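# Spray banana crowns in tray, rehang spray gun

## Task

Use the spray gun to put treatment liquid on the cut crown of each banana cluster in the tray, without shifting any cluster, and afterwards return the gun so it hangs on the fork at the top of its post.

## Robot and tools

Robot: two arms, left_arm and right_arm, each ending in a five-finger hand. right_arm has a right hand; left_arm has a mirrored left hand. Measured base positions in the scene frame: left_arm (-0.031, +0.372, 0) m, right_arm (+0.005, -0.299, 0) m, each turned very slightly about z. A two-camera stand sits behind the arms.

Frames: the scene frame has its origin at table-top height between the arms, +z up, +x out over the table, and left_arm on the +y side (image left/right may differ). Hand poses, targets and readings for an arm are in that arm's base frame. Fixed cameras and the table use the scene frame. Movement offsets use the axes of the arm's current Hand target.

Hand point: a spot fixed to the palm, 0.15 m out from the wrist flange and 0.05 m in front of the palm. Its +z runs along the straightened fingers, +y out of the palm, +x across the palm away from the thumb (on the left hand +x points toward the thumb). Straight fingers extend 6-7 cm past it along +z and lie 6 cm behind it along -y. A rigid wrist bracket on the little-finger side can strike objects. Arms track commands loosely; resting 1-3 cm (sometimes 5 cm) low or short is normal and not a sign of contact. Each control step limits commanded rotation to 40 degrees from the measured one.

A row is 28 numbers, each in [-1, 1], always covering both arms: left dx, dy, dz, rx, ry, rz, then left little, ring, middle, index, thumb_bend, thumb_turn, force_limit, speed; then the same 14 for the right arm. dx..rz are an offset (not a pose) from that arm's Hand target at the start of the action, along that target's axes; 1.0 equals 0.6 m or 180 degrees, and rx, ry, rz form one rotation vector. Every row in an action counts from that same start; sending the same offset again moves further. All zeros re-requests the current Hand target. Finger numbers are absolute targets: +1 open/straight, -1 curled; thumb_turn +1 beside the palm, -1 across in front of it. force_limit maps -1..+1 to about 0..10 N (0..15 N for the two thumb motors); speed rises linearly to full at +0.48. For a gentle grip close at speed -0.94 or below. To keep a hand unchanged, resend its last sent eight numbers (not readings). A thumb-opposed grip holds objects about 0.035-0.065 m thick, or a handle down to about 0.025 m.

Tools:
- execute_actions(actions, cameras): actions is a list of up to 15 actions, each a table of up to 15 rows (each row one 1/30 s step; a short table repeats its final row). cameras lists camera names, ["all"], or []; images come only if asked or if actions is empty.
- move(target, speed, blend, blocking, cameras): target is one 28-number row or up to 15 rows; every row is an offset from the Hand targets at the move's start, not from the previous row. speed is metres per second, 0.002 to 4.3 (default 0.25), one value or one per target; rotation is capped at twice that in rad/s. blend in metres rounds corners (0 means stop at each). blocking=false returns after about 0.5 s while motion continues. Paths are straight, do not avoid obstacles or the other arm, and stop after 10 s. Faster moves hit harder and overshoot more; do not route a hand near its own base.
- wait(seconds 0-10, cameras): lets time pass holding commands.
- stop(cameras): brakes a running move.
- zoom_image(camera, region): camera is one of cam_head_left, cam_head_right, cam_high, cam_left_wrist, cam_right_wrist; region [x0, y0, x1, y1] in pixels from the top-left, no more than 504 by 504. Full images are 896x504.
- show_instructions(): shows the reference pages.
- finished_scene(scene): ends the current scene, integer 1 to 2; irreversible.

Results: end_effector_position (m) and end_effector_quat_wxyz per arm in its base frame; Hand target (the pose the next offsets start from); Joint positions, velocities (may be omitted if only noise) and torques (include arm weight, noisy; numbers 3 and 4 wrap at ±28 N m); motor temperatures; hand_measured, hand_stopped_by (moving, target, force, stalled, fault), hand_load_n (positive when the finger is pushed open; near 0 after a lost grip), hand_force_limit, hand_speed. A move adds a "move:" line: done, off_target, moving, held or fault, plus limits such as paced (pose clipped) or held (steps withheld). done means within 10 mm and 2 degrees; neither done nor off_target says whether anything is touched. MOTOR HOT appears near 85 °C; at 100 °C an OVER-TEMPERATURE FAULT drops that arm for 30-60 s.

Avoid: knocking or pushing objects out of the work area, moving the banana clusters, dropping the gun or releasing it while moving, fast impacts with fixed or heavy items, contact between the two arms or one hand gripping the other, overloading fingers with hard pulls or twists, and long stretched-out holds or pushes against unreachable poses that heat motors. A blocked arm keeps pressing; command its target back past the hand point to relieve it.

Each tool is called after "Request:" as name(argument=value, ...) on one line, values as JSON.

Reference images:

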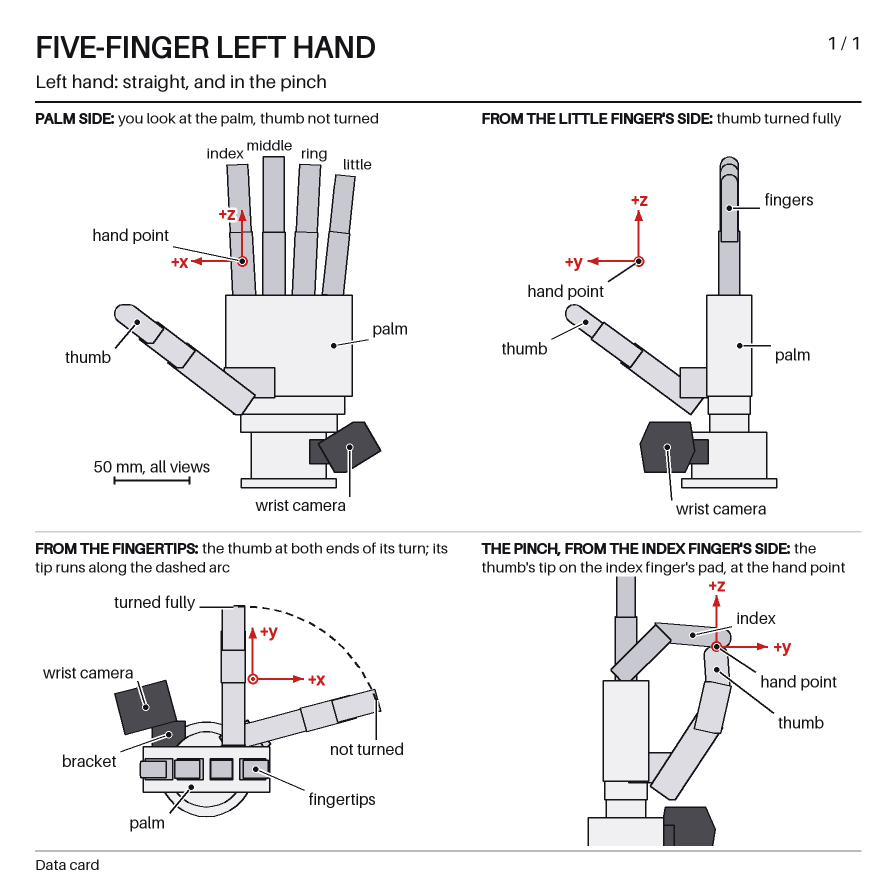

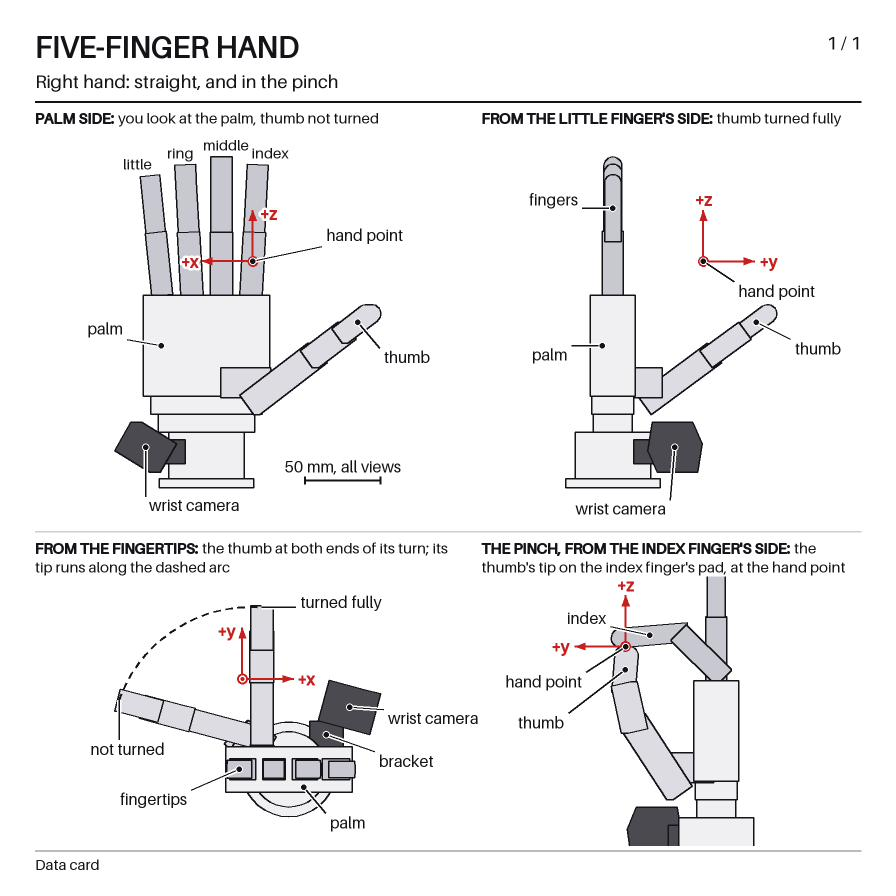

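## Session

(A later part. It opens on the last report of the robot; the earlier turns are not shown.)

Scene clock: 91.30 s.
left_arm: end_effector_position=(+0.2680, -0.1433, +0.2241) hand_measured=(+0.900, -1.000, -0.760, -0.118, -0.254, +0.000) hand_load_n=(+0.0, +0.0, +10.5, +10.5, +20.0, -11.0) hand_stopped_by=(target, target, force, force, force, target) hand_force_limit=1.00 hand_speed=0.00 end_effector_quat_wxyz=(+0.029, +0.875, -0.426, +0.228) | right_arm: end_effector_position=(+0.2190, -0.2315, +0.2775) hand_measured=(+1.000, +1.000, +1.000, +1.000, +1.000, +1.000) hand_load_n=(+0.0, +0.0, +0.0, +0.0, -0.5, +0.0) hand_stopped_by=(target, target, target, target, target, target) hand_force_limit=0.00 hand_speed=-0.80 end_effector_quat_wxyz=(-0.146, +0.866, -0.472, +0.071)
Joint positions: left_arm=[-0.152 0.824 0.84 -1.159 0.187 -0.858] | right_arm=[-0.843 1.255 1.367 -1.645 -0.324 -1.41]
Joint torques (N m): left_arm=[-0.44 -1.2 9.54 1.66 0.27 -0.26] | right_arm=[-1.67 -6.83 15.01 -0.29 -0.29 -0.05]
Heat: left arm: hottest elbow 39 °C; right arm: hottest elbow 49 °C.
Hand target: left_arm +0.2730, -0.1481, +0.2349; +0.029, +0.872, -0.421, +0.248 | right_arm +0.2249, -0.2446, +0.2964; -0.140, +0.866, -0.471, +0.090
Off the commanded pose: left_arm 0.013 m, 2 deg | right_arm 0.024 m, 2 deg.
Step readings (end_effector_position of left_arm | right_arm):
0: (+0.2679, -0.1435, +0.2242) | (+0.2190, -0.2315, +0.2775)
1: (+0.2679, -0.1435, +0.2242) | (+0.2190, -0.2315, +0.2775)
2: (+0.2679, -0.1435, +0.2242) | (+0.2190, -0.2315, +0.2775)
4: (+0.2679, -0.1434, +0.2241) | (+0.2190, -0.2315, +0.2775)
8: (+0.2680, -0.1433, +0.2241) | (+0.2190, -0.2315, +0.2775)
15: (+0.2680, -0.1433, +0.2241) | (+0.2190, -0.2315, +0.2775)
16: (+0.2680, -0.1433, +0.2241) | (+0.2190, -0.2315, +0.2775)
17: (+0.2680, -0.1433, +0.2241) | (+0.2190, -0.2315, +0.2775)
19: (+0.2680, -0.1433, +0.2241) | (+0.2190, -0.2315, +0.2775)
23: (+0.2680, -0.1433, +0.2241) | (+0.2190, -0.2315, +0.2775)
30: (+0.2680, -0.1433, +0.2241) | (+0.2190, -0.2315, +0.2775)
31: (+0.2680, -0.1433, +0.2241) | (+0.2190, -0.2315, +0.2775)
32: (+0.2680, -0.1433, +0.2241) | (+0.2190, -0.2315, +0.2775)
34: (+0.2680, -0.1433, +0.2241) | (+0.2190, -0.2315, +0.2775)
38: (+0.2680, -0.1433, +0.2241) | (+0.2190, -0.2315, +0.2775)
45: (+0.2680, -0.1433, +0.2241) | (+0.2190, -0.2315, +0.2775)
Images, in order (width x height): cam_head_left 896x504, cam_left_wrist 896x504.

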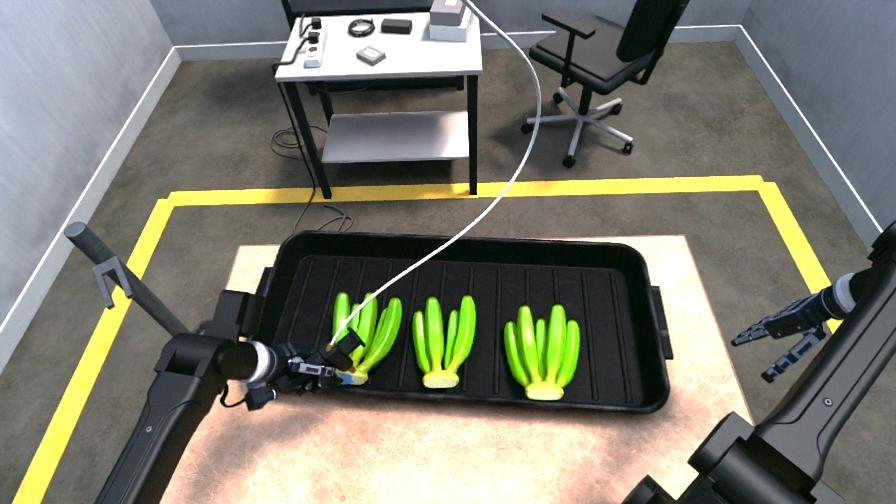

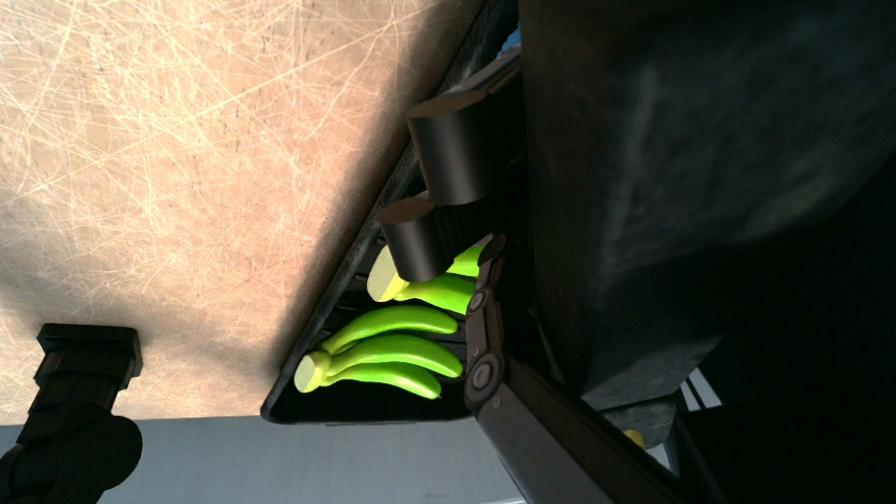

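Request:
execute_actions(actions=[[[0,0,0,0,0,0,0.9,-0.3,-0.3,0.0,-0.94,0.0,0.4,0.0,0,0,0,0,0,0,1,1,1,1,1,1,0,-0.8]],[[0,0,0,0,0,0,0.9,-0.3,-0.3,0.0,-0.15,0.0,0.4,-0.6,0,0,0,0,0,0,1,1,1,1,1,1,0,-0.8]],[[0,0,0,0,0,0,0.9,-0.3,-0.3,0.0,-0.15,0.0,0.4,-0.6,0,0,0,0,0,0,1,1,1,1,1,1,0,-0.8]]], cameras=["cam_head_left", "cam_left_wrist"])

Request:
zoom_image(camera="cam_head_left", region=[290, 320, 380, 410])

Scene clock: 93.93 s.
left_arm: end_effector_position=(+0.2681, -0.1433, +0.2241) hand_measured=(+0.900, -0.300, -0.300, +0.000, -0.148, +0.000) hand_load_n=(+0.0, +0.0, +0.0, +1.5, +4.0, -3.5) hand_stopped_by=(target, target, target, target, target, target) hand_force_limit=0.40 hand_speed=-0.60 end_effector_quat_wxyz=(+0.029, +0.875, -0.425, +0.228) | right_arm: end_effector_position=(+0.2190, -0.2315, +0.2775) hand_measured=(+1.000, +1.000, +1.000, +1.000, +1.000, +1.000) hand_load_n=(+0.0, +0.0, +0.0, +0.0, +0.0, +0.0) hand_stopped_by=(target, target, target, target, target, target) hand_force_limit=0.00 hand_speed=-0.80 end_effector_quat_wxyz=(-0.146, +0.866, -0.472, +0.071)
Joint positions: left_arm=[-0.152 0.824 0.84 -1.159 0.187 -0.859] | right_arm=[-0.843 1.255 1.367 -1.645 -0.324 -1.41]
Joint torques (N m): left_arm=[-0.44 -1.14 9.54 1.68 0.29 -0.25] | right_arm=[-1.67 -6.83 15.01 -0.29 -0.28 -0.05]
Heat: left arm: hottest elbow 39 °C; right arm: hottest elbow 49 °C.
Hand target: left_arm +0.2730, -0.1480, +0.2349; +0.029, +0.872, -0.421, +0.248 | right_arm +0.2249, -0.2446, +0.2964; -0.140, +0.866, -0.471, +0.090
Off the commanded pose: left_arm 0.013 m, 2 deg | right_arm 0.024 m, 2 deg.
Step readings (end_effector_position of left_arm | right_arm):
0: (+0.2680, -0.1433, +0.2241) | (+0.2190, -0.2315, +0.2775)
1: (+0.2680, -0.1433, +0.2241) | (+0.2190, -0.2315, +0.2775)
2: (+0.2680, -0.1433, +0.2241) | (+0.2190, -0.2315, +0.2775)
4: (+0.2680, -0.1433, +0.2241) | (+0.2190, -0.2315, +0.2775)
8: (+0.2680, -0.1433, +0.2241) | (+0.2190, -0.2315, +0.2775)
15: (+0.2680, -0.1433, +0.2241) | (+0.2190, -0.2315, +0.2775)
16: (+0.2680, -0.1433, +0.2241) | (+0.2190, -0.2315, +0.2775)
17: (+0.2680, -0.1433, +0.2241) | (+0.2190, -0.2315, +0.2775)
19: (+0.2680, -0.1433, +0.2241) | (+0.2190, -0.2315, +0.2775)
23: (+0.2681, -0.1433, +0.2241) | (+0.2190, -0.2315, +0.2775)
30: (+0.2681, -0.1433, +0.2241) | (+0.2190, -0.2315, +0.2775)
31: (+0.2681, -0.1433, +0.2241) | (+0.2190, -0.2315, +0.2775)
32: (+0.2681, -0.1433, +0.2241) | (+0.2190, -0.2315, +0.2775)
34: (+0.2681, -0.1433, +0.2241) | (+0.2190, -0.2315, +0.2775)
38: (+0.2681, -0.1433, +0.2241) | (+0.2190, -0.2315, +0.2775)
45: (+0.2681, -0.1433, +0.2241) | (+0.2190, -0.2315, +0.2775)
Images, in order (width x height): cam_head_left 896x504, cam_left_wrist 896x504.

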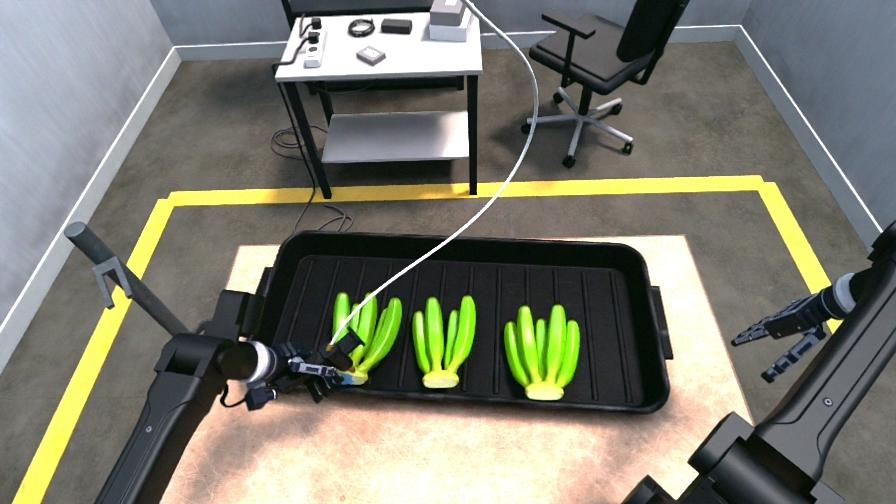

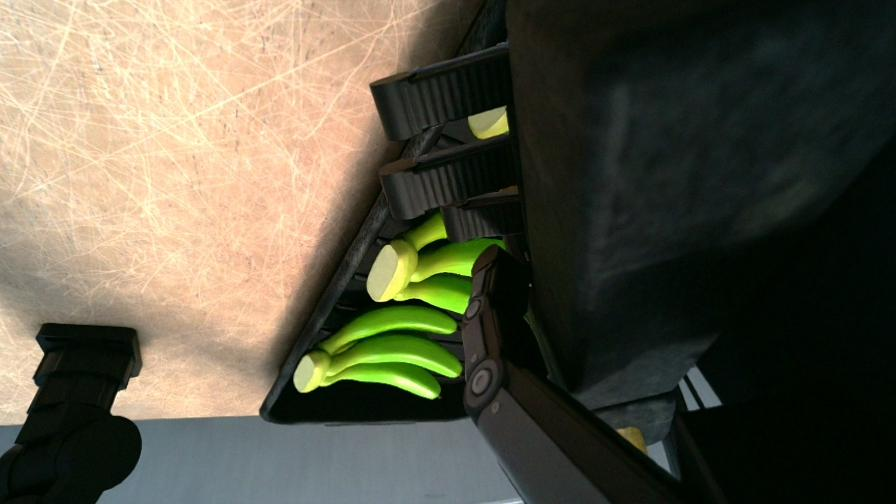

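Scaled by 5.600 from the camera's 896x504 image, which has a finer 1280x720 frame.

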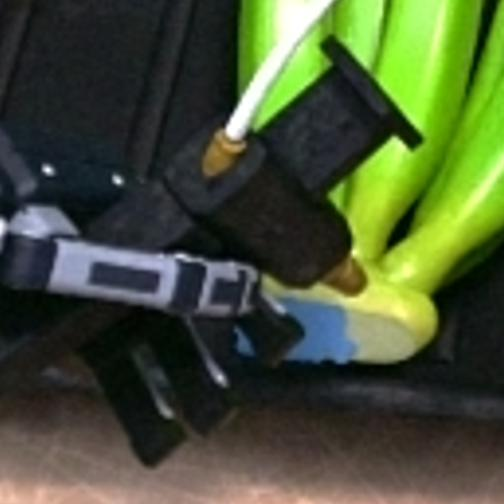

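Request:
execute_actions(actions=[[[0,0,0,0,0,0,0.9,-0.6,-0.6,0.0,-0.92,0.0,0.4,-0.5,0,0,0,0,0,0,1,1,1,1,1,1,0,-0.8]],[[0,0,0,0,0,0,0.9,-0.6,-0.6,0.0,-0.92,0.0,0.4,-0.5,0,0,0,0,0,0,1,1,1,1,1,1,0,-0.8]],[[0,0,0,0,0,0,0.9,-0.95,-0.95,0.0,-0.9,0.0,0.6,-0.3,0,0,0,0,0,0,1,1,1,1,1,1,0,-0.8]],[[0,0,0,0,0,0,0.9,-0.95,-0.95,0.0,-0.9,0.0,0.6,-0.3,0,0,0,0,0,0,1,1,1,1,1,1,0,-0.8]]], cameras=["cam_head_left"])

Request:
zoom_image(camera="cam_head_left", region=[290, 320, 380, 410])

Request:
execute_actions(actions=[[[0,0,0,0,0,0,0.9,-1.0,-1.0,0.0,-0.92,0.0,1.0,-0.3,0,0,0,0,0,0,1,1,1,1,1,1,0,-0.8]]], cameras=["cam_head_left"])

Request:
zoom_image(camera="cam_head_left", region=[290, 320, 380, 410])

Scene clock: 96.60 s.
left_arm: end_effector_position=(+0.2681, -0.1433, +0.2241) hand_measured=(+0.900, -0.848, -0.484, +0.000, -0.206, +0.000) hand_load_n=(+0.0, +8.5, +3.0, +1.0, +11.0, -8.0) hand_stopped_by=(target, force, force, target, force, target) hand_force_limit=0.60 hand_speed=-0.30 end_effector_quat_wxyz=(+0.029, +0.875, -0.425, +0.228) | right_arm: end_effector_position=(+0.2190, -0.2315, +0.2775) hand_measured=(+1.000, +1.000, +1.000, +1.000, +1.000, +1.000) hand_load_n=(+0.0, +0.0, +0.0, +0.0, +0.0, +0.0) hand_stopped_by=(target, target, target, target, target, target) hand_force_limit=0.00 hand_speed=-0.80 end_effector_quat_wxyz=(-0.146, +0.866, -0.472, +0.071)
Joint positions: left_arm=[-0.152 0.824 0.84 -1.159 0.187 -0.859] | right_arm=[-0.843 1.255 1.367 -1.645 -0.324 -1.41]
Joint torques (N m): left_arm=[-0.5 -1.2 9.54 1.65 0.29 -0.25] | right_arm=[-1.67 -6.83 15.01 -0.29 -0.28 -0.05]
Heat: left arm: hottest elbow 39 °C; right arm: hottest elbow 49 °C.
Hand target: left_arm +0.2730, -0.1480, +0.2349; +0.029, +0.872, -0.421, +0.248 | right_arm +0.2249, -0.2446, +0.2964; -0.140, +0.866, -0.471, +0.090
Off the commanded pose: left_arm 0.013 m, 2 deg | right_arm 0.024 m, 2 deg.
Step readings (end_effector_position of left_arm | right_arm):
0: (+0.2681, -0.1433, +0.2241) | (+0.2190, -0.2315, +0.2775)
1: (+0.2681, -0.1433, +0.2241) | (+0.2190, -0.2315, +0.2775)
2: (+0.2681, -0.1433, +0.2241) | (+0.2190, -0.2315, +0.2775)
4: (+0.2681, -0.1433, +0.2241) | (+0.2190, -0.2315, +0.2775)
8: (+0.2681, -0.1433, +0.2241) | (+0.2190, -0.2315, +0.2775)
15: (+0.2681, -0.1433, +0.2241) | (+0.2190, -0.2315, +0.2775)
16: (+0.2681, -0.1433, +0.2241) | (+0.2190, -0.2315, +0.2775)
17: (+0.2681, -0.1433, +0.2241) | (+0.2190, -0.2315, +0.2775)
19: (+0.2681, -0.1433, +0.2241) | (+0.2190, -0.2315, +0.2775)
23: (+0.2681, -0.1433, +0.2241) | (+0.2190, -0.2315, +0.2775)
30: (+0.2681, -0.1433, +0.2241) | (+0.2190, -0.2315, +0.2775)
31: (+0.2681, -0.1433, +0.2241) | (+0.2190, -0.2315, +0.2775)
32: (+0.2681, -0.1433, +0.2241) | (+0.2190, -0.2315, +0.2775)
34: (+0.2681, -0.1433, +0.2241) | (+0.2190, -0.2315, +0.2775)
38: (+0.2681, -0.1433, +0.2241) | (+0.2190, -0.2315, +0.2775)
45: (+0.2681, -0.1433, +0.2241) | (+0.2190, -0.2315, +0.2775)
46: (+0.2681, -0.1433, +0.2241) | (+0.2190, -0.2315, +0.2775)
47: (+0.2681, -0.1433, +0.2241) | (+0.2190, -0.2315, +0.2775)
49: (+0.2681, -0.1433, +0.2241) | (+0.2190, -0.2315, +0.2775)
53: (+0.2681, -0.1433, +0.2241) | (+0.2190, -0.2315, +0.2775)
60: (+0.2681, -0.1433, +0.2241) | (+0.2190, -0.2315, +0.2775)
Images, in order (width x height): cam_head_left 896x504.

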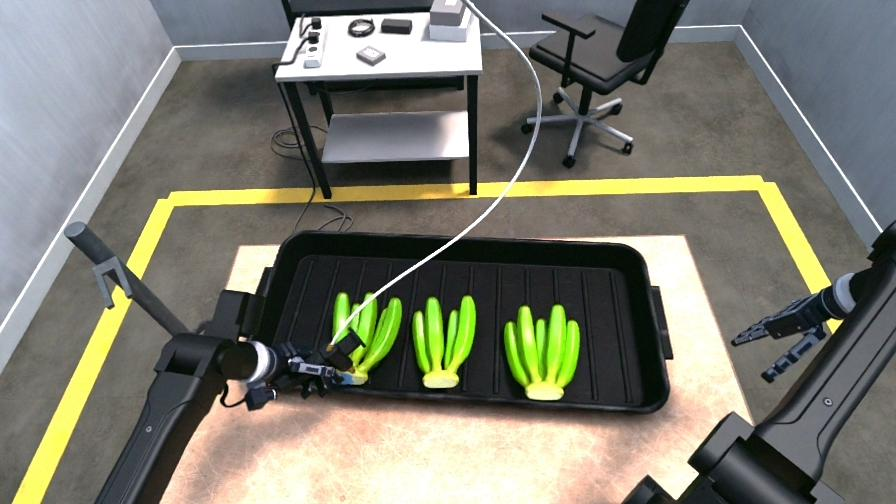

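Scaled by 5.600 from the camera's 896x504 image, which has a finer 1280x720 frame.

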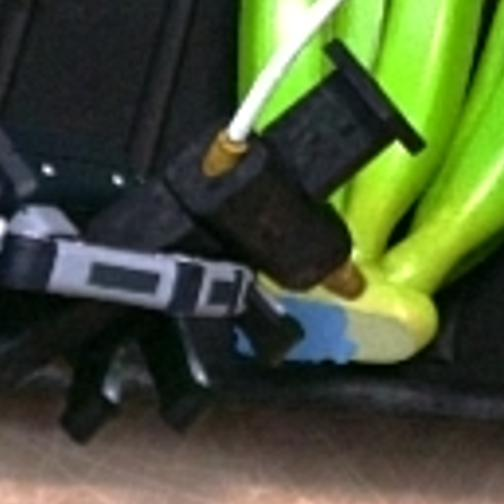

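Scene clock: 97.30 s.
left_arm: end_effector_position=(+0.2682, -0.1432, +0.2241) hand_measured=(+0.900, -1.000, -0.728, +0.000, -0.228, +0.000) hand_load_n=(+0.5, +0.0, +11.0, +1.5, +13.0, -6.5) hand_stopped_by=(target, target, force, target, force, target) hand_force_limit=1.00 hand_speed=-0.30 end_effector_quat_wxyz=(+0.029, +0.875, -0.425, +0.228) | right_arm: end_effector_position=(+0.2190, -0.2315, +0.2775) hand_measured=(+1.000, +1.000, +1.000, +1.000, +1.000, +1.000) hand_load_n=(+0.0, +0.0, +0.0, +0.0, -0.5, +0.0) hand_stopped_by=(target, target, target, target, target, target) hand_force_limit=0.00 hand_speed=-0.80 end_effector_quat_wxyz=(-0.146, +0.866, -0.472, +0.071)
Joint positions: left_arm=[-0.152 0.824 0.84 -1.158 0.187 -0.859] | right_arm=[-0.843 1.255 1.367 -1.645 -0.324 -1.41]
Joint torques (N m): left_arm=[-0.44 -1.2 9.55 1.63 0.3 -0.25] | right_arm=[-1.67 -6.83 15.01 -0.29 -0.29 -0.05]
Heat: left arm: hottest elbow 39 °C; right arm: hottest elbow 49 °C.
Hand target: left_arm +0.2730, -0.1480, +0.2349; +0.029, +0.872, -0.421, +0.248 | right_arm +0.2249, -0.2446, +0.2964; -0.140, +0.866, -0.471, +0.090
Off the commanded pose: left_arm 0.013 m, 2 deg | right_arm 0.024 m, 2 deg.
Step readings (end_effector_position of left_arm | right_arm):
0: (+0.2681, -0.1433, +0.2241) | (+0.2190, -0.2315, +0.2775)
1: (+0.2681, -0.1433, +0.2241) | (+0.2190, -0.2315, +0.2775)
2: (+0.2681, -0.1433, +0.2241) | (+0.2190, -0.2315, +0.2775)
4: (+0.2681, -0.1433, +0.2241) | (+0.2190, -0.2315, +0.2775)
8: (+0.2682, -0.1432, +0.2241) | (+0.2190, -0.2315, +0.2775)
15: (+0.2682, -0.1432, +0.2241) | (+0.2190, -0.2315, +0.2775)
Images, in order (width x height): cam_head_left 896x504.

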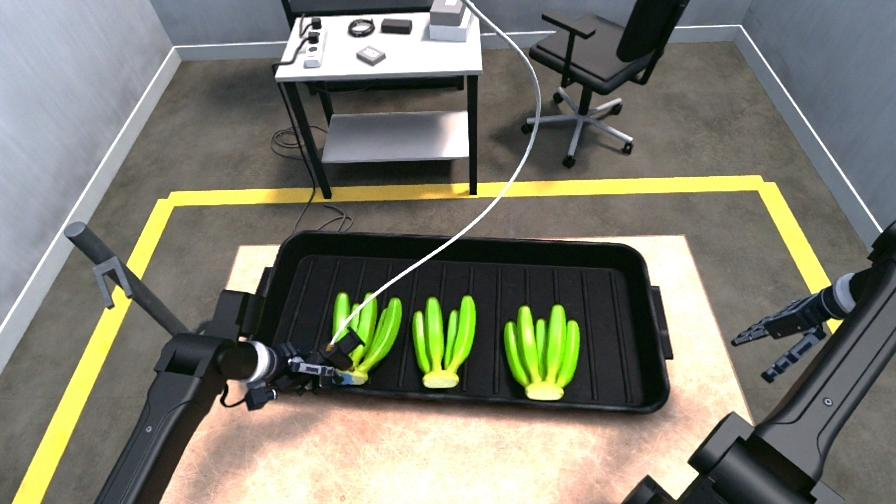

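Scaled by 5.600 from the camera's 896x504 image, which has a finer 1280x720 frame.

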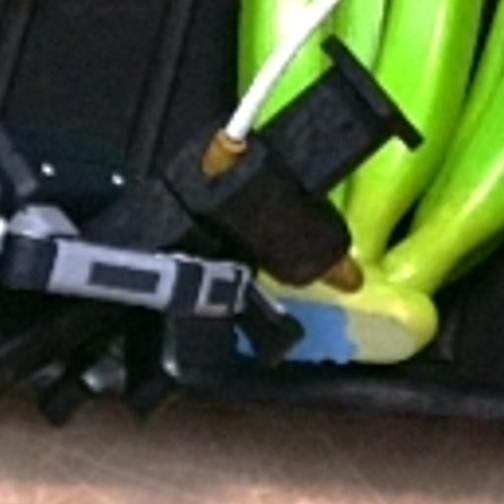

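Request:
wait(seconds=0.1, cameras=["cam_head_left", "cam_head_right", "cam_high", "cam_left_wrist"])

Scene clock: 98.47 s.
left_arm: end_effector_position=(+0.2682, -0.1432, +0.2241) hand_measured=(+0.900, -1.000, -0.728, +0.000, -0.228, +0.000) hand_load_n=(+0.0, +0.0, +11.0, +1.5, +13.0, -6.5) hand_stopped_by=(target, target, force, target, force, target) hand_force_limit=1.00 hand_speed=-0.30 end_effector_quat_wxyz=(+0.029, +0.875, -0.425, +0.228) | right_arm: end_effector_position=(+0.2190, -0.2315, +0.2775) hand_measured=(+1.000, +1.000, +1.000, +1.000, +1.000, +1.000) hand_load_n=(+0.0, +0.0, +0.0, +0.0, +0.0, +0.0) hand_stopped_by=(target, target, target, target, target, target) hand_force_limit=0.00 hand_speed=-0.80 end_effector_quat_wxyz=(-0.146, +0.866, -0.472, +0.071)
Joint positions: left_arm=[-0.152 0.824 0.84 -1.158 0.187 -0.859] | right_arm=[-0.843 1.255 1.367 -1.645 -0.324 -1.41]
Joint torques (N m): left_arm=[-0.5 -1.14 9.52 1.66 0.3 -0.25] | right_arm=[-1.67 -6.83 15.01 -0.29 -0.29 -0.05]
Heat: left arm: hottest elbow 39 °C; right arm: hottest elbow 49 °C.
Hand target: left_arm +0.2730, -0.1480, +0.2349; +0.029, +0.872, -0.421, +0.248 | right_arm +0.2249, -0.2446, +0.2964; -0.140, +0.866, -0.471, +0.090
Off the commanded pose: left_arm 0.013 m, 2 deg | right_arm 0.024 m, 2 deg.
wait: 0.10 s; at rest from the start
Images, in order (width x height): cam_head_left 896x504, cam_head_right 896x504, cam_high 896x504, cam_left_wrist 896x504.

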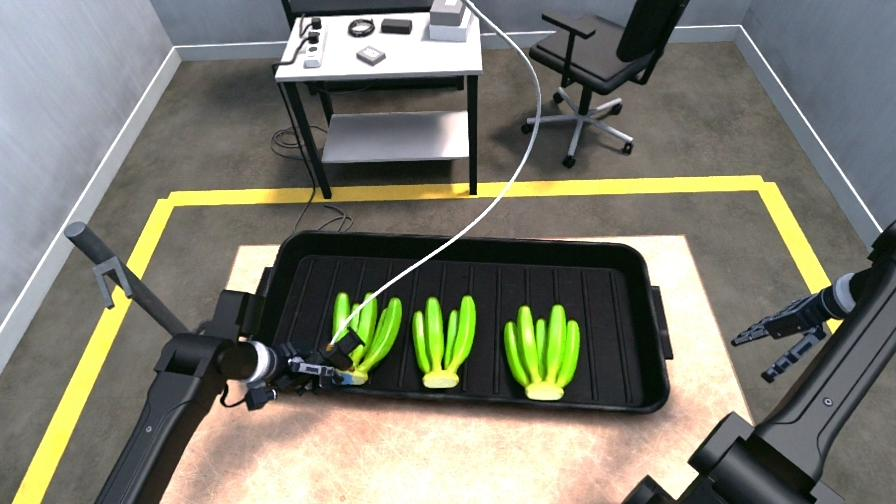

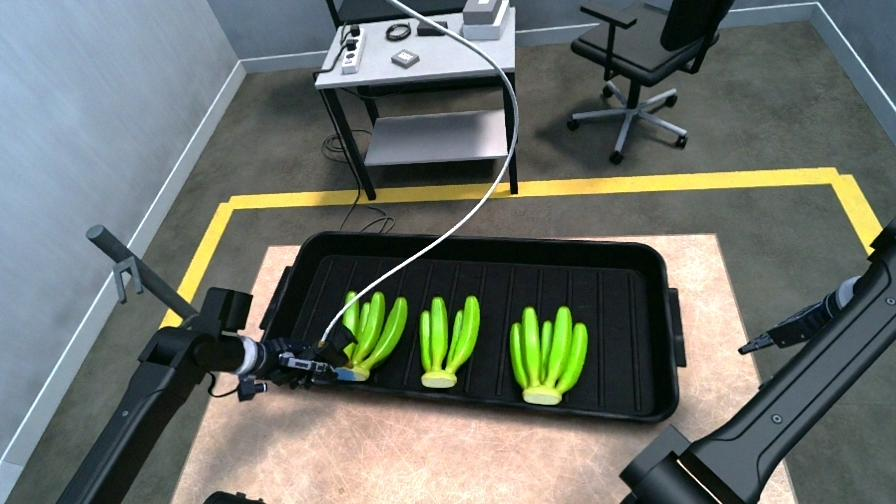

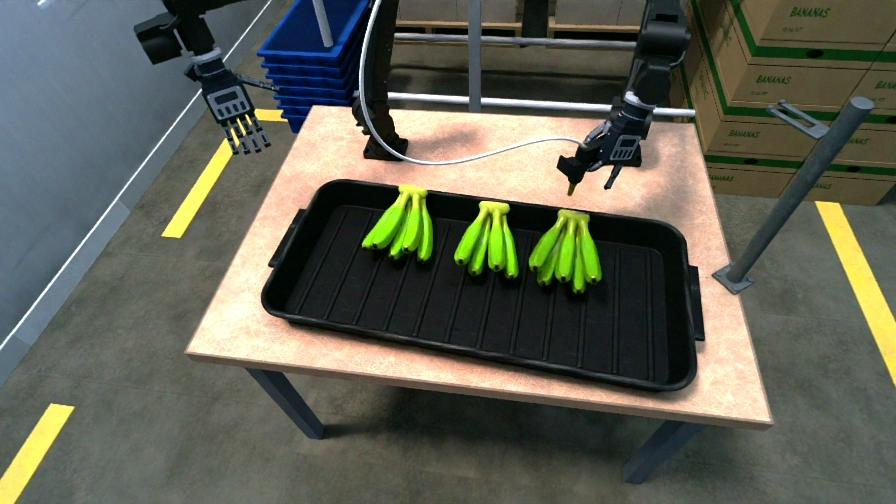

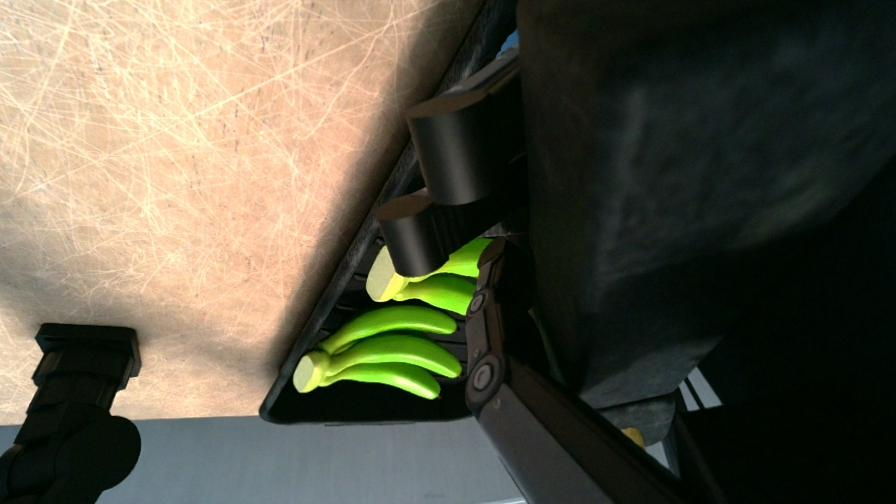

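Request:
zoom_image(camera="cam_head_left", region=[280, 310, 400, 410])

Request:
zoom_image(camera="cam_head_right", region=[270, 310, 390, 410])

Request:
zoom_image(camera="cam_high", region=[540, 80, 680, 220])

Request:
zoom_image(camera="cam_left_wrist", region=[340, 0, 780, 500])

Scaled by 4.200 from the camera's 896x504 image, which has a finer 1280x720 frame.

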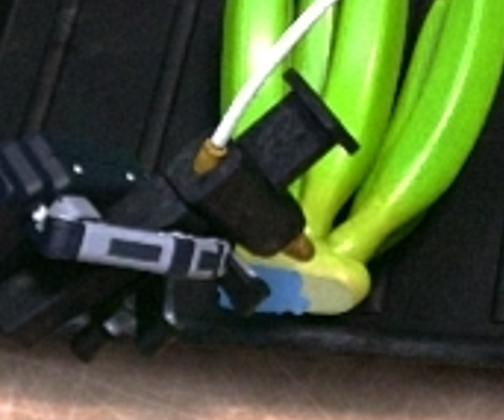

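Scaled by 4.200 from the camera's 896x504 image, which has a finer 1280x720 frame.

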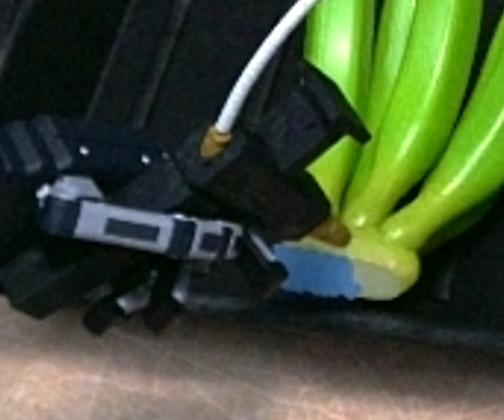

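Scaled by 3.600 from the camera's 896x504 image, which has a finer 1280x720 frame.

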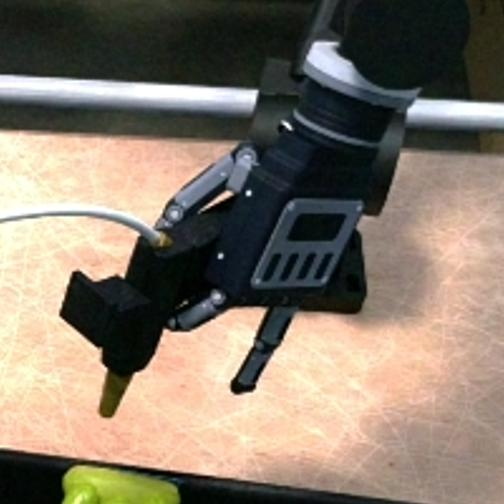

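Scaled by 1.008 from the camera's 896x504 image, which has a finer 1280x720 frame.

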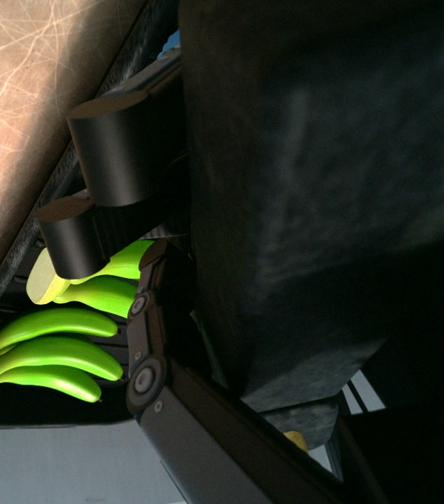

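Request:
move(target=[-0.048, -0.043, -0.0174, 0,0,0, 0.9,-1.0,-1.0,0.0,-0.92,0.0,1.0,-0.3, 0,0,0,0,0,0, 1,1,1,1,1,1,0,-0.8], speed=0.04, cameras=["cam_head_left"])

Request:
zoom_image(camera="cam_head_left", region=[290, 320, 400, 410])

Scene clock: 101.47 s.
left_arm: end_effector_position=(+0.2730, -0.1093, +0.2257) hand_measured=(+0.900, -1.000, -0.728, +0.000, -0.228, +0.000) hand_load_n=(+0.0, +0.0, +11.0, +1.0, +13.0, -6.5) hand_stopped_by=(target, target, force, target, force, target) hand_force_limit=1.00 hand_speed=-0.30 end_effector_quat_wxyz=(+0.031, +0.875, -0.421, +0.237) | right_arm: end_effector_position=(+0.2190, -0.2315, +0.2775) hand_measured=(+1.000, +1.000, +1.000, +1.000, +1.000, +1.000) hand_load_n=(+0.0, +0.0, +0.0, +0.0, +0.0, +0.0) hand_stopped_by=(target, target, target, target, target, target) hand_force_limit=0.00 hand_speed=-0.80 end_effector_quat_wxyz=(-0.146, +0.866, -0.472, +0.071)
Joint positions: left_arm=[0.007 0.824 0.84 -1.174 0.259 -0.723] | right_arm=[-0.843 1.255 1.367 -1.645 -0.324 -1.41]
Joint torques (N m): left_arm=[0.97 -1.2 9.7 0.68 0.5 0.04] | right_arm=[-1.67 -6.83 15.02 -0.28 -0.29 -0.06]
Heat: left arm: hottest elbow 39 °C; right arm: hottest elbow 49 °C.
Hand target: left_arm +0.2730, -0.1081, +0.2350; +0.029, +0.872, -0.422, +0.248 | right_arm +0.2249, -0.2446, +0.2964; -0.140, +0.866, -0.471, +0.090
Off the commanded pose: left_arm 0.009 m, 1 deg | right_arm 0.024 m, 2 deg.
move: off_target (right_arm)
Images, in order (width x height): cam_head_left 896x504.

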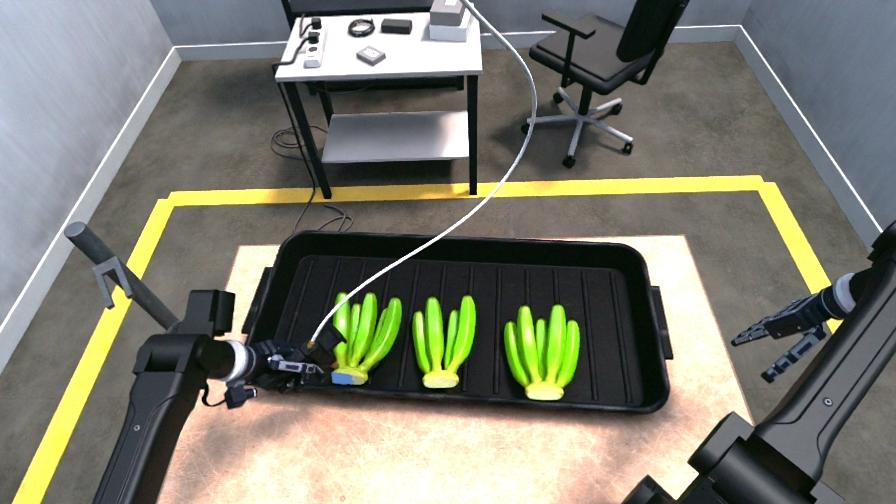

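Scaled by 4.582 from the camera's 896x504 image, which has a finer 1280x720 frame.

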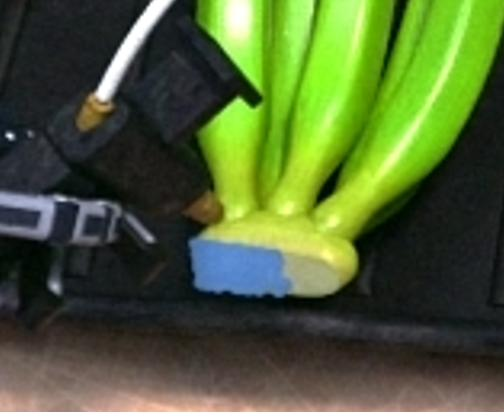

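Request:
zoom_image(camera="cam_head_left", region=[320, 350, 480, 410])

Scaled by 3.150 from the camera's 896x504 image, which has a finer 1280x720 frame.

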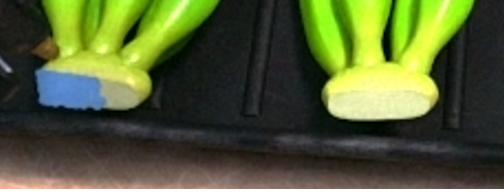

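Request:
execute_actions(actions=[[[0,0,0,0,0,0, 0.9,0.0,0.0,0.0,-0.92,0.0,0.6,0.0, 0,0,0,0,0,0, 1,1,1,1,1,1,0,-0.8]],[[0,0,0,0,0,0, 0.9,0.0,0.0,0.0,-0.92,0.0,0.6,0.0, 0,0,0,0,0,0, 1,1,1,1,1,1,0,-0.8]]], cameras=["cam_head_left", "cam_left_wrist"])

Request:
zoom_image(camera="cam_head_left", region=[270, 310, 380, 400])

Scene clock: 102.97 s.
left_arm: end_effector_position=(+0.2728, -0.1093, +0.2258) hand_measured=(+0.900, +0.000, +0.000, +0.000, -0.228, +0.000) hand_load_n=(+0.0, +0.0, +0.0, +2.5, +12.0, -8.5) hand_stopped_by=(target, target, target, target, force, target) hand_force_limit=0.60 hand_speed=0.00 end_effector_quat_wxyz=(+0.031, +0.875, -0.421, +0.237) | right_arm: end_effector_position=(+0.2190, -0.2315, +0.2775) hand_measured=(+1.000, +1.000, +1.000, +1.000, +1.000, +1.000) hand_load_n=(+0.0, +0.0, +0.0, +0.0, +0.0, +0.0) hand_stopped_by=(target, target, target, target, target, target) hand_force_limit=0.00 hand_speed=-0.80 end_effector_quat_wxyz=(-0.146, +0.866, -0.472, +0.071)
Joint positions: left_arm=[0.007 0.824 0.84 -1.174 0.26 -0.722] | right_arm=[-0.843 1.255 1.367 -1.645 -0.324 -1.41]
Joint torques (N m): left_arm=[0.97 -1.2 9.72 0.7 0.48 0] | right_arm=[-1.67 -6.83 15.01 -0.29 -0.29 -0.05]
Heat: left arm: hottest elbow 39 °C; right arm: hottest elbow 49 °C.
Hand target: left_arm +0.2730, -0.1081, +0.2350; +0.029, +0.872, -0.421, +0.249 | right_arm +0.2249, -0.2446, +0.2964; -0.140, +0.866, -0.471, +0.090
Off the commanded pose: left_arm 0.009 m, 1 deg | right_arm 0.024 m, 2 deg.
Step readings (end_effector_position of left_arm | right_arm):
0: (+0.2730, -0.1093, +0.2257) | (+0.2190, -0.2315, +0.2775)
1: (+0.2730, -0.1093, +0.2257) | (+0.2190, -0.2315, +0.2775)
2: (+0.2730, -0.1093, +0.2257) | (+0.2190, -0.2315, +0.2775)
4: (+0.2729, -0.1092, +0.2257) | (+0.2190, -0.2315, +0.2775)
8: (+0.2728, -0.1093, +0.2258) | (+0.2190, -0.2315, +0.2775)
15: (+0.2728, -0.1093, +0.2258) | (+0.2190, -0.2315, +0.2775)
16: (+0.2728, -0.1093, +0.2258) | (+0.2190, -0.2315, +0.2775)
17: (+0.2728, -0.1093, +0.2258) | (+0.2190, -0.2315, +0.2775)
19: (+0.2728, -0.1093, +0.2258) | (+0.2190, -0.2315, +0.2775)
23: (+0.2728, -0.1093, +0.2258) | (+0.2190, -0.2315, +0.2775)
30: (+0.2728, -0.1093, +0.2258) | (+0.2190, -0.2315, +0.2775)
Images, in order (width x height): cam_head_left 896x504, cam_left_wrist 896x504.

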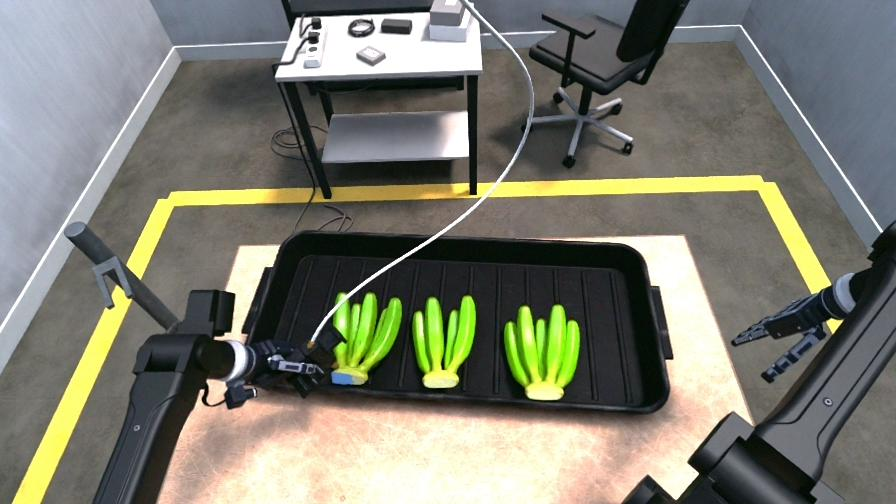

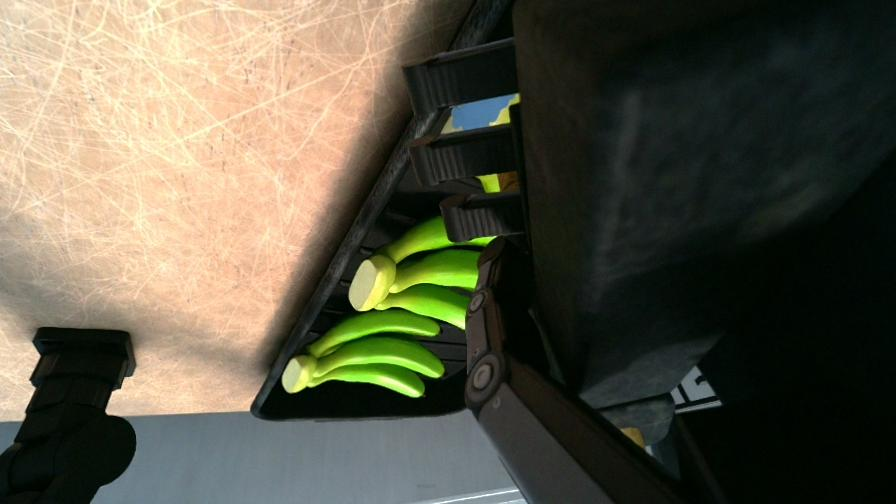

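Scaled by 4.582 from the camera's 896x504 image, which has a finer 1280x720 frame.

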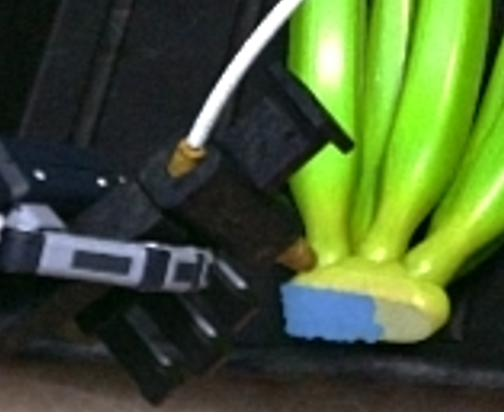

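Request:
zoom_image(camera="cam_left_wrist", region=[380, 20, 560, 300])

Scaled by 1.800 from the camera's 896x504 image, which has a finer 1280x720 frame.

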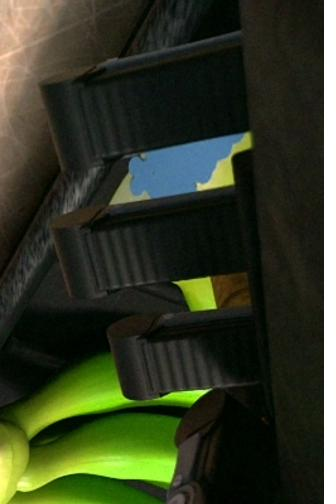

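Request:
execute_actions(actions=[[[0.0144,0.0129,0.0052,0,0,0, 0.9,0.0,0.0,0.0,-0.92,0.0,0.6,0.0, 0,0,0,0,0,0, 1,1,1,1,1,1,0,-0.8]],[[0,0,0,0,0,0, 0.9,0.1,-1.0,0.0,-0.92,0.0,1.0,0.2, 0,0,0,0,0,0, 1,1,1,1,1,1,0,-0.8]],[[0,0,0,0,0,0, 0.9,0.1,-1.0,0.0,-0.92,0.0,1.0,0.2, 0,0,0,0,0,0, 1,1,1,1,1,1,0,-0.8]]], cameras=["cam_head_left", "cam_left_wrist"])

Request:
zoom_image(camera="cam_head_left", region=[270, 310, 380, 400])

Request:
zoom_image(camera="cam_left_wrist", region=[380, 20, 560, 300])

Scene clock: 105.67 s.
left_arm: end_effector_position=(+0.2710, -0.1161, +0.2246) hand_measured=(+0.900, +0.100, -0.534, +0.000, -0.228, +0.000) hand_load_n=(+0.0, +0.0, +11.5, +0.0, +15.0, -4.5) hand_stopped_by=(target, target, force, target, force, target) hand_force_limit=1.00 hand_speed=0.20 end_effector_quat_wxyz=(+0.030, +0.874, -0.425, +0.233) | right_arm: end_effector_position=(+0.2190, -0.2315, +0.2775) hand_measured=(+1.000, +1.000, +1.000, +1.000, +1.000, +1.000) hand_load_n=(+0.0, +0.0, +0.0, +0.0, +0.0, +0.0) hand_stopped_by=(target, target, target, target, target, target) hand_force_limit=0.00 hand_speed=-0.80 end_effector_quat_wxyz=(-0.146, +0.866, -0.472, +0.071)
Joint positions: left_arm=[-0.028 0.824 0.84 -1.174 0.242 -0.744] | right_arm=[-0.843 1.255 1.367 -1.645 -0.324 -1.41]
Joint torques (N m): left_arm=[-0.38 -1.44 9.54 1.14 0.33 -0.26] | right_arm=[-1.67 -6.83 15.01 -0.29 -0.29 -0.05]
Heat: left arm: hottest elbow 39 °C; right arm: hottest elbow 49 °C.
Hand target: left_arm +0.2730, -0.1200, +0.2350; +0.029, +0.872, -0.421, +0.249 | right_arm +0.2249, -0.2446, +0.2964; -0.140, +0.866, -0.471, +0.090
Off the commanded pose: left_arm 0.011 m, 2 deg | right_arm 0.024 m, 2 deg.
Step readings (end_effector_position of left_arm | right_arm):
0: (+0.2728, -0.1093, +0.2258) | (+0.2190, -0.2315, +0.2775)
1: (+0.2729, -0.1092, +0.2257) | (+0.2190, -0.2315, +0.2775)
2: (+0.2729, -0.1090, +0.2256) | (+0.2190, -0.2315, +0.2775)
4: (+0.2728, -0.1091, +0.2248) | (+0.2190, -0.2315, +0.2775)
8: (+0.2711, -0.1141, +0.2246) | (+0.2190, -0.2315, +0.2775)
15: (+0.2707, -0.1162, +0.2246) | (+0.2190, -0.2315, +0.2775)
16: (+0.2708, -0.1162, +0.2246) | (+0.2190, -0.2315, +0.2775)
17: (+0.2708, -0.1162, +0.2246) | (+0.2190, -0.2315, +0.2775)
19: (+0.2709, -0.1161, +0.2246) | (+0.2190, -0.2315, +0.2775)
23: (+0.2709, -0.1161, +0.2246) | (+0.2190, -0.2315, +0.2775)
30: (+0.2710, -0.1161, +0.2246) | (+0.2190, -0.2315, +0.2775)
31: (+0.2710, -0.1161, +0.2246) | (+0.2190, -0.2315, +0.2775)
32: (+0.2710, -0.1161, +0.2246) | (+0.2190, -0.2315, +0.2775)
34: (+0.2710, -0.1161, +0.2246) | (+0.2190, -0.2315, +0.2775)
38: (+0.2710, -0.1161, +0.2246) | (+0.2190, -0.2315, +0.2775)
45: (+0.2710, -0.1161, +0.2246) | (+0.2190, -0.2315, +0.2775)
Images, in order (width x height): cam_head_left 896x504, cam_left_wrist 896x504.

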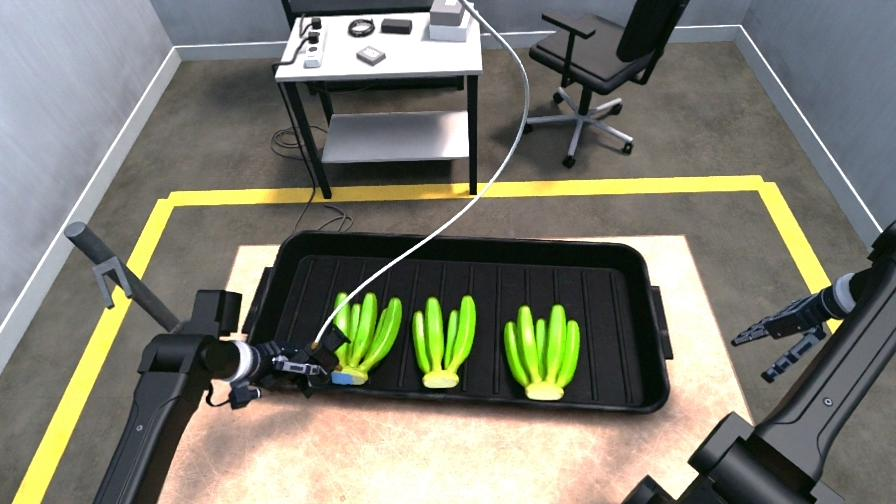

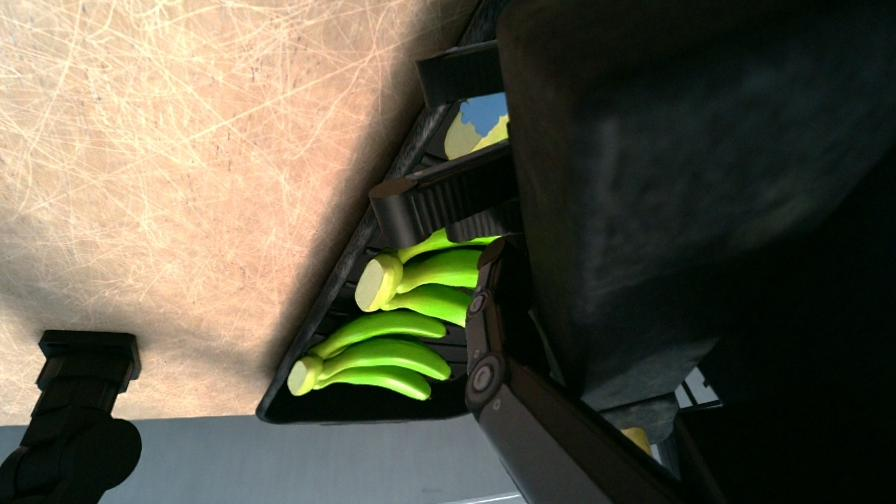

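Scaled by 4.582 from the camera's 896x504 image, which has a finer 1280x720 frame.

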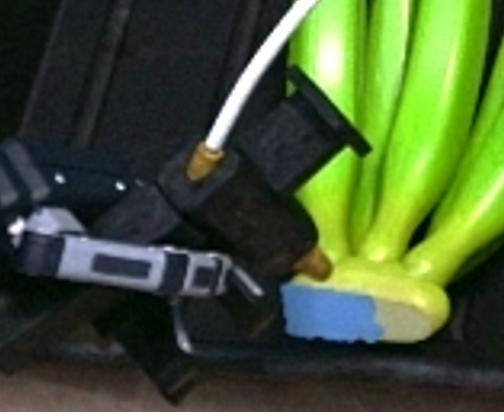

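Scaled by 1.800 from the camera's 896x504 image, which has a finer 1280x720 frame.

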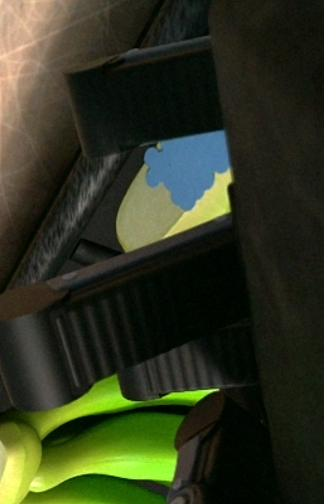

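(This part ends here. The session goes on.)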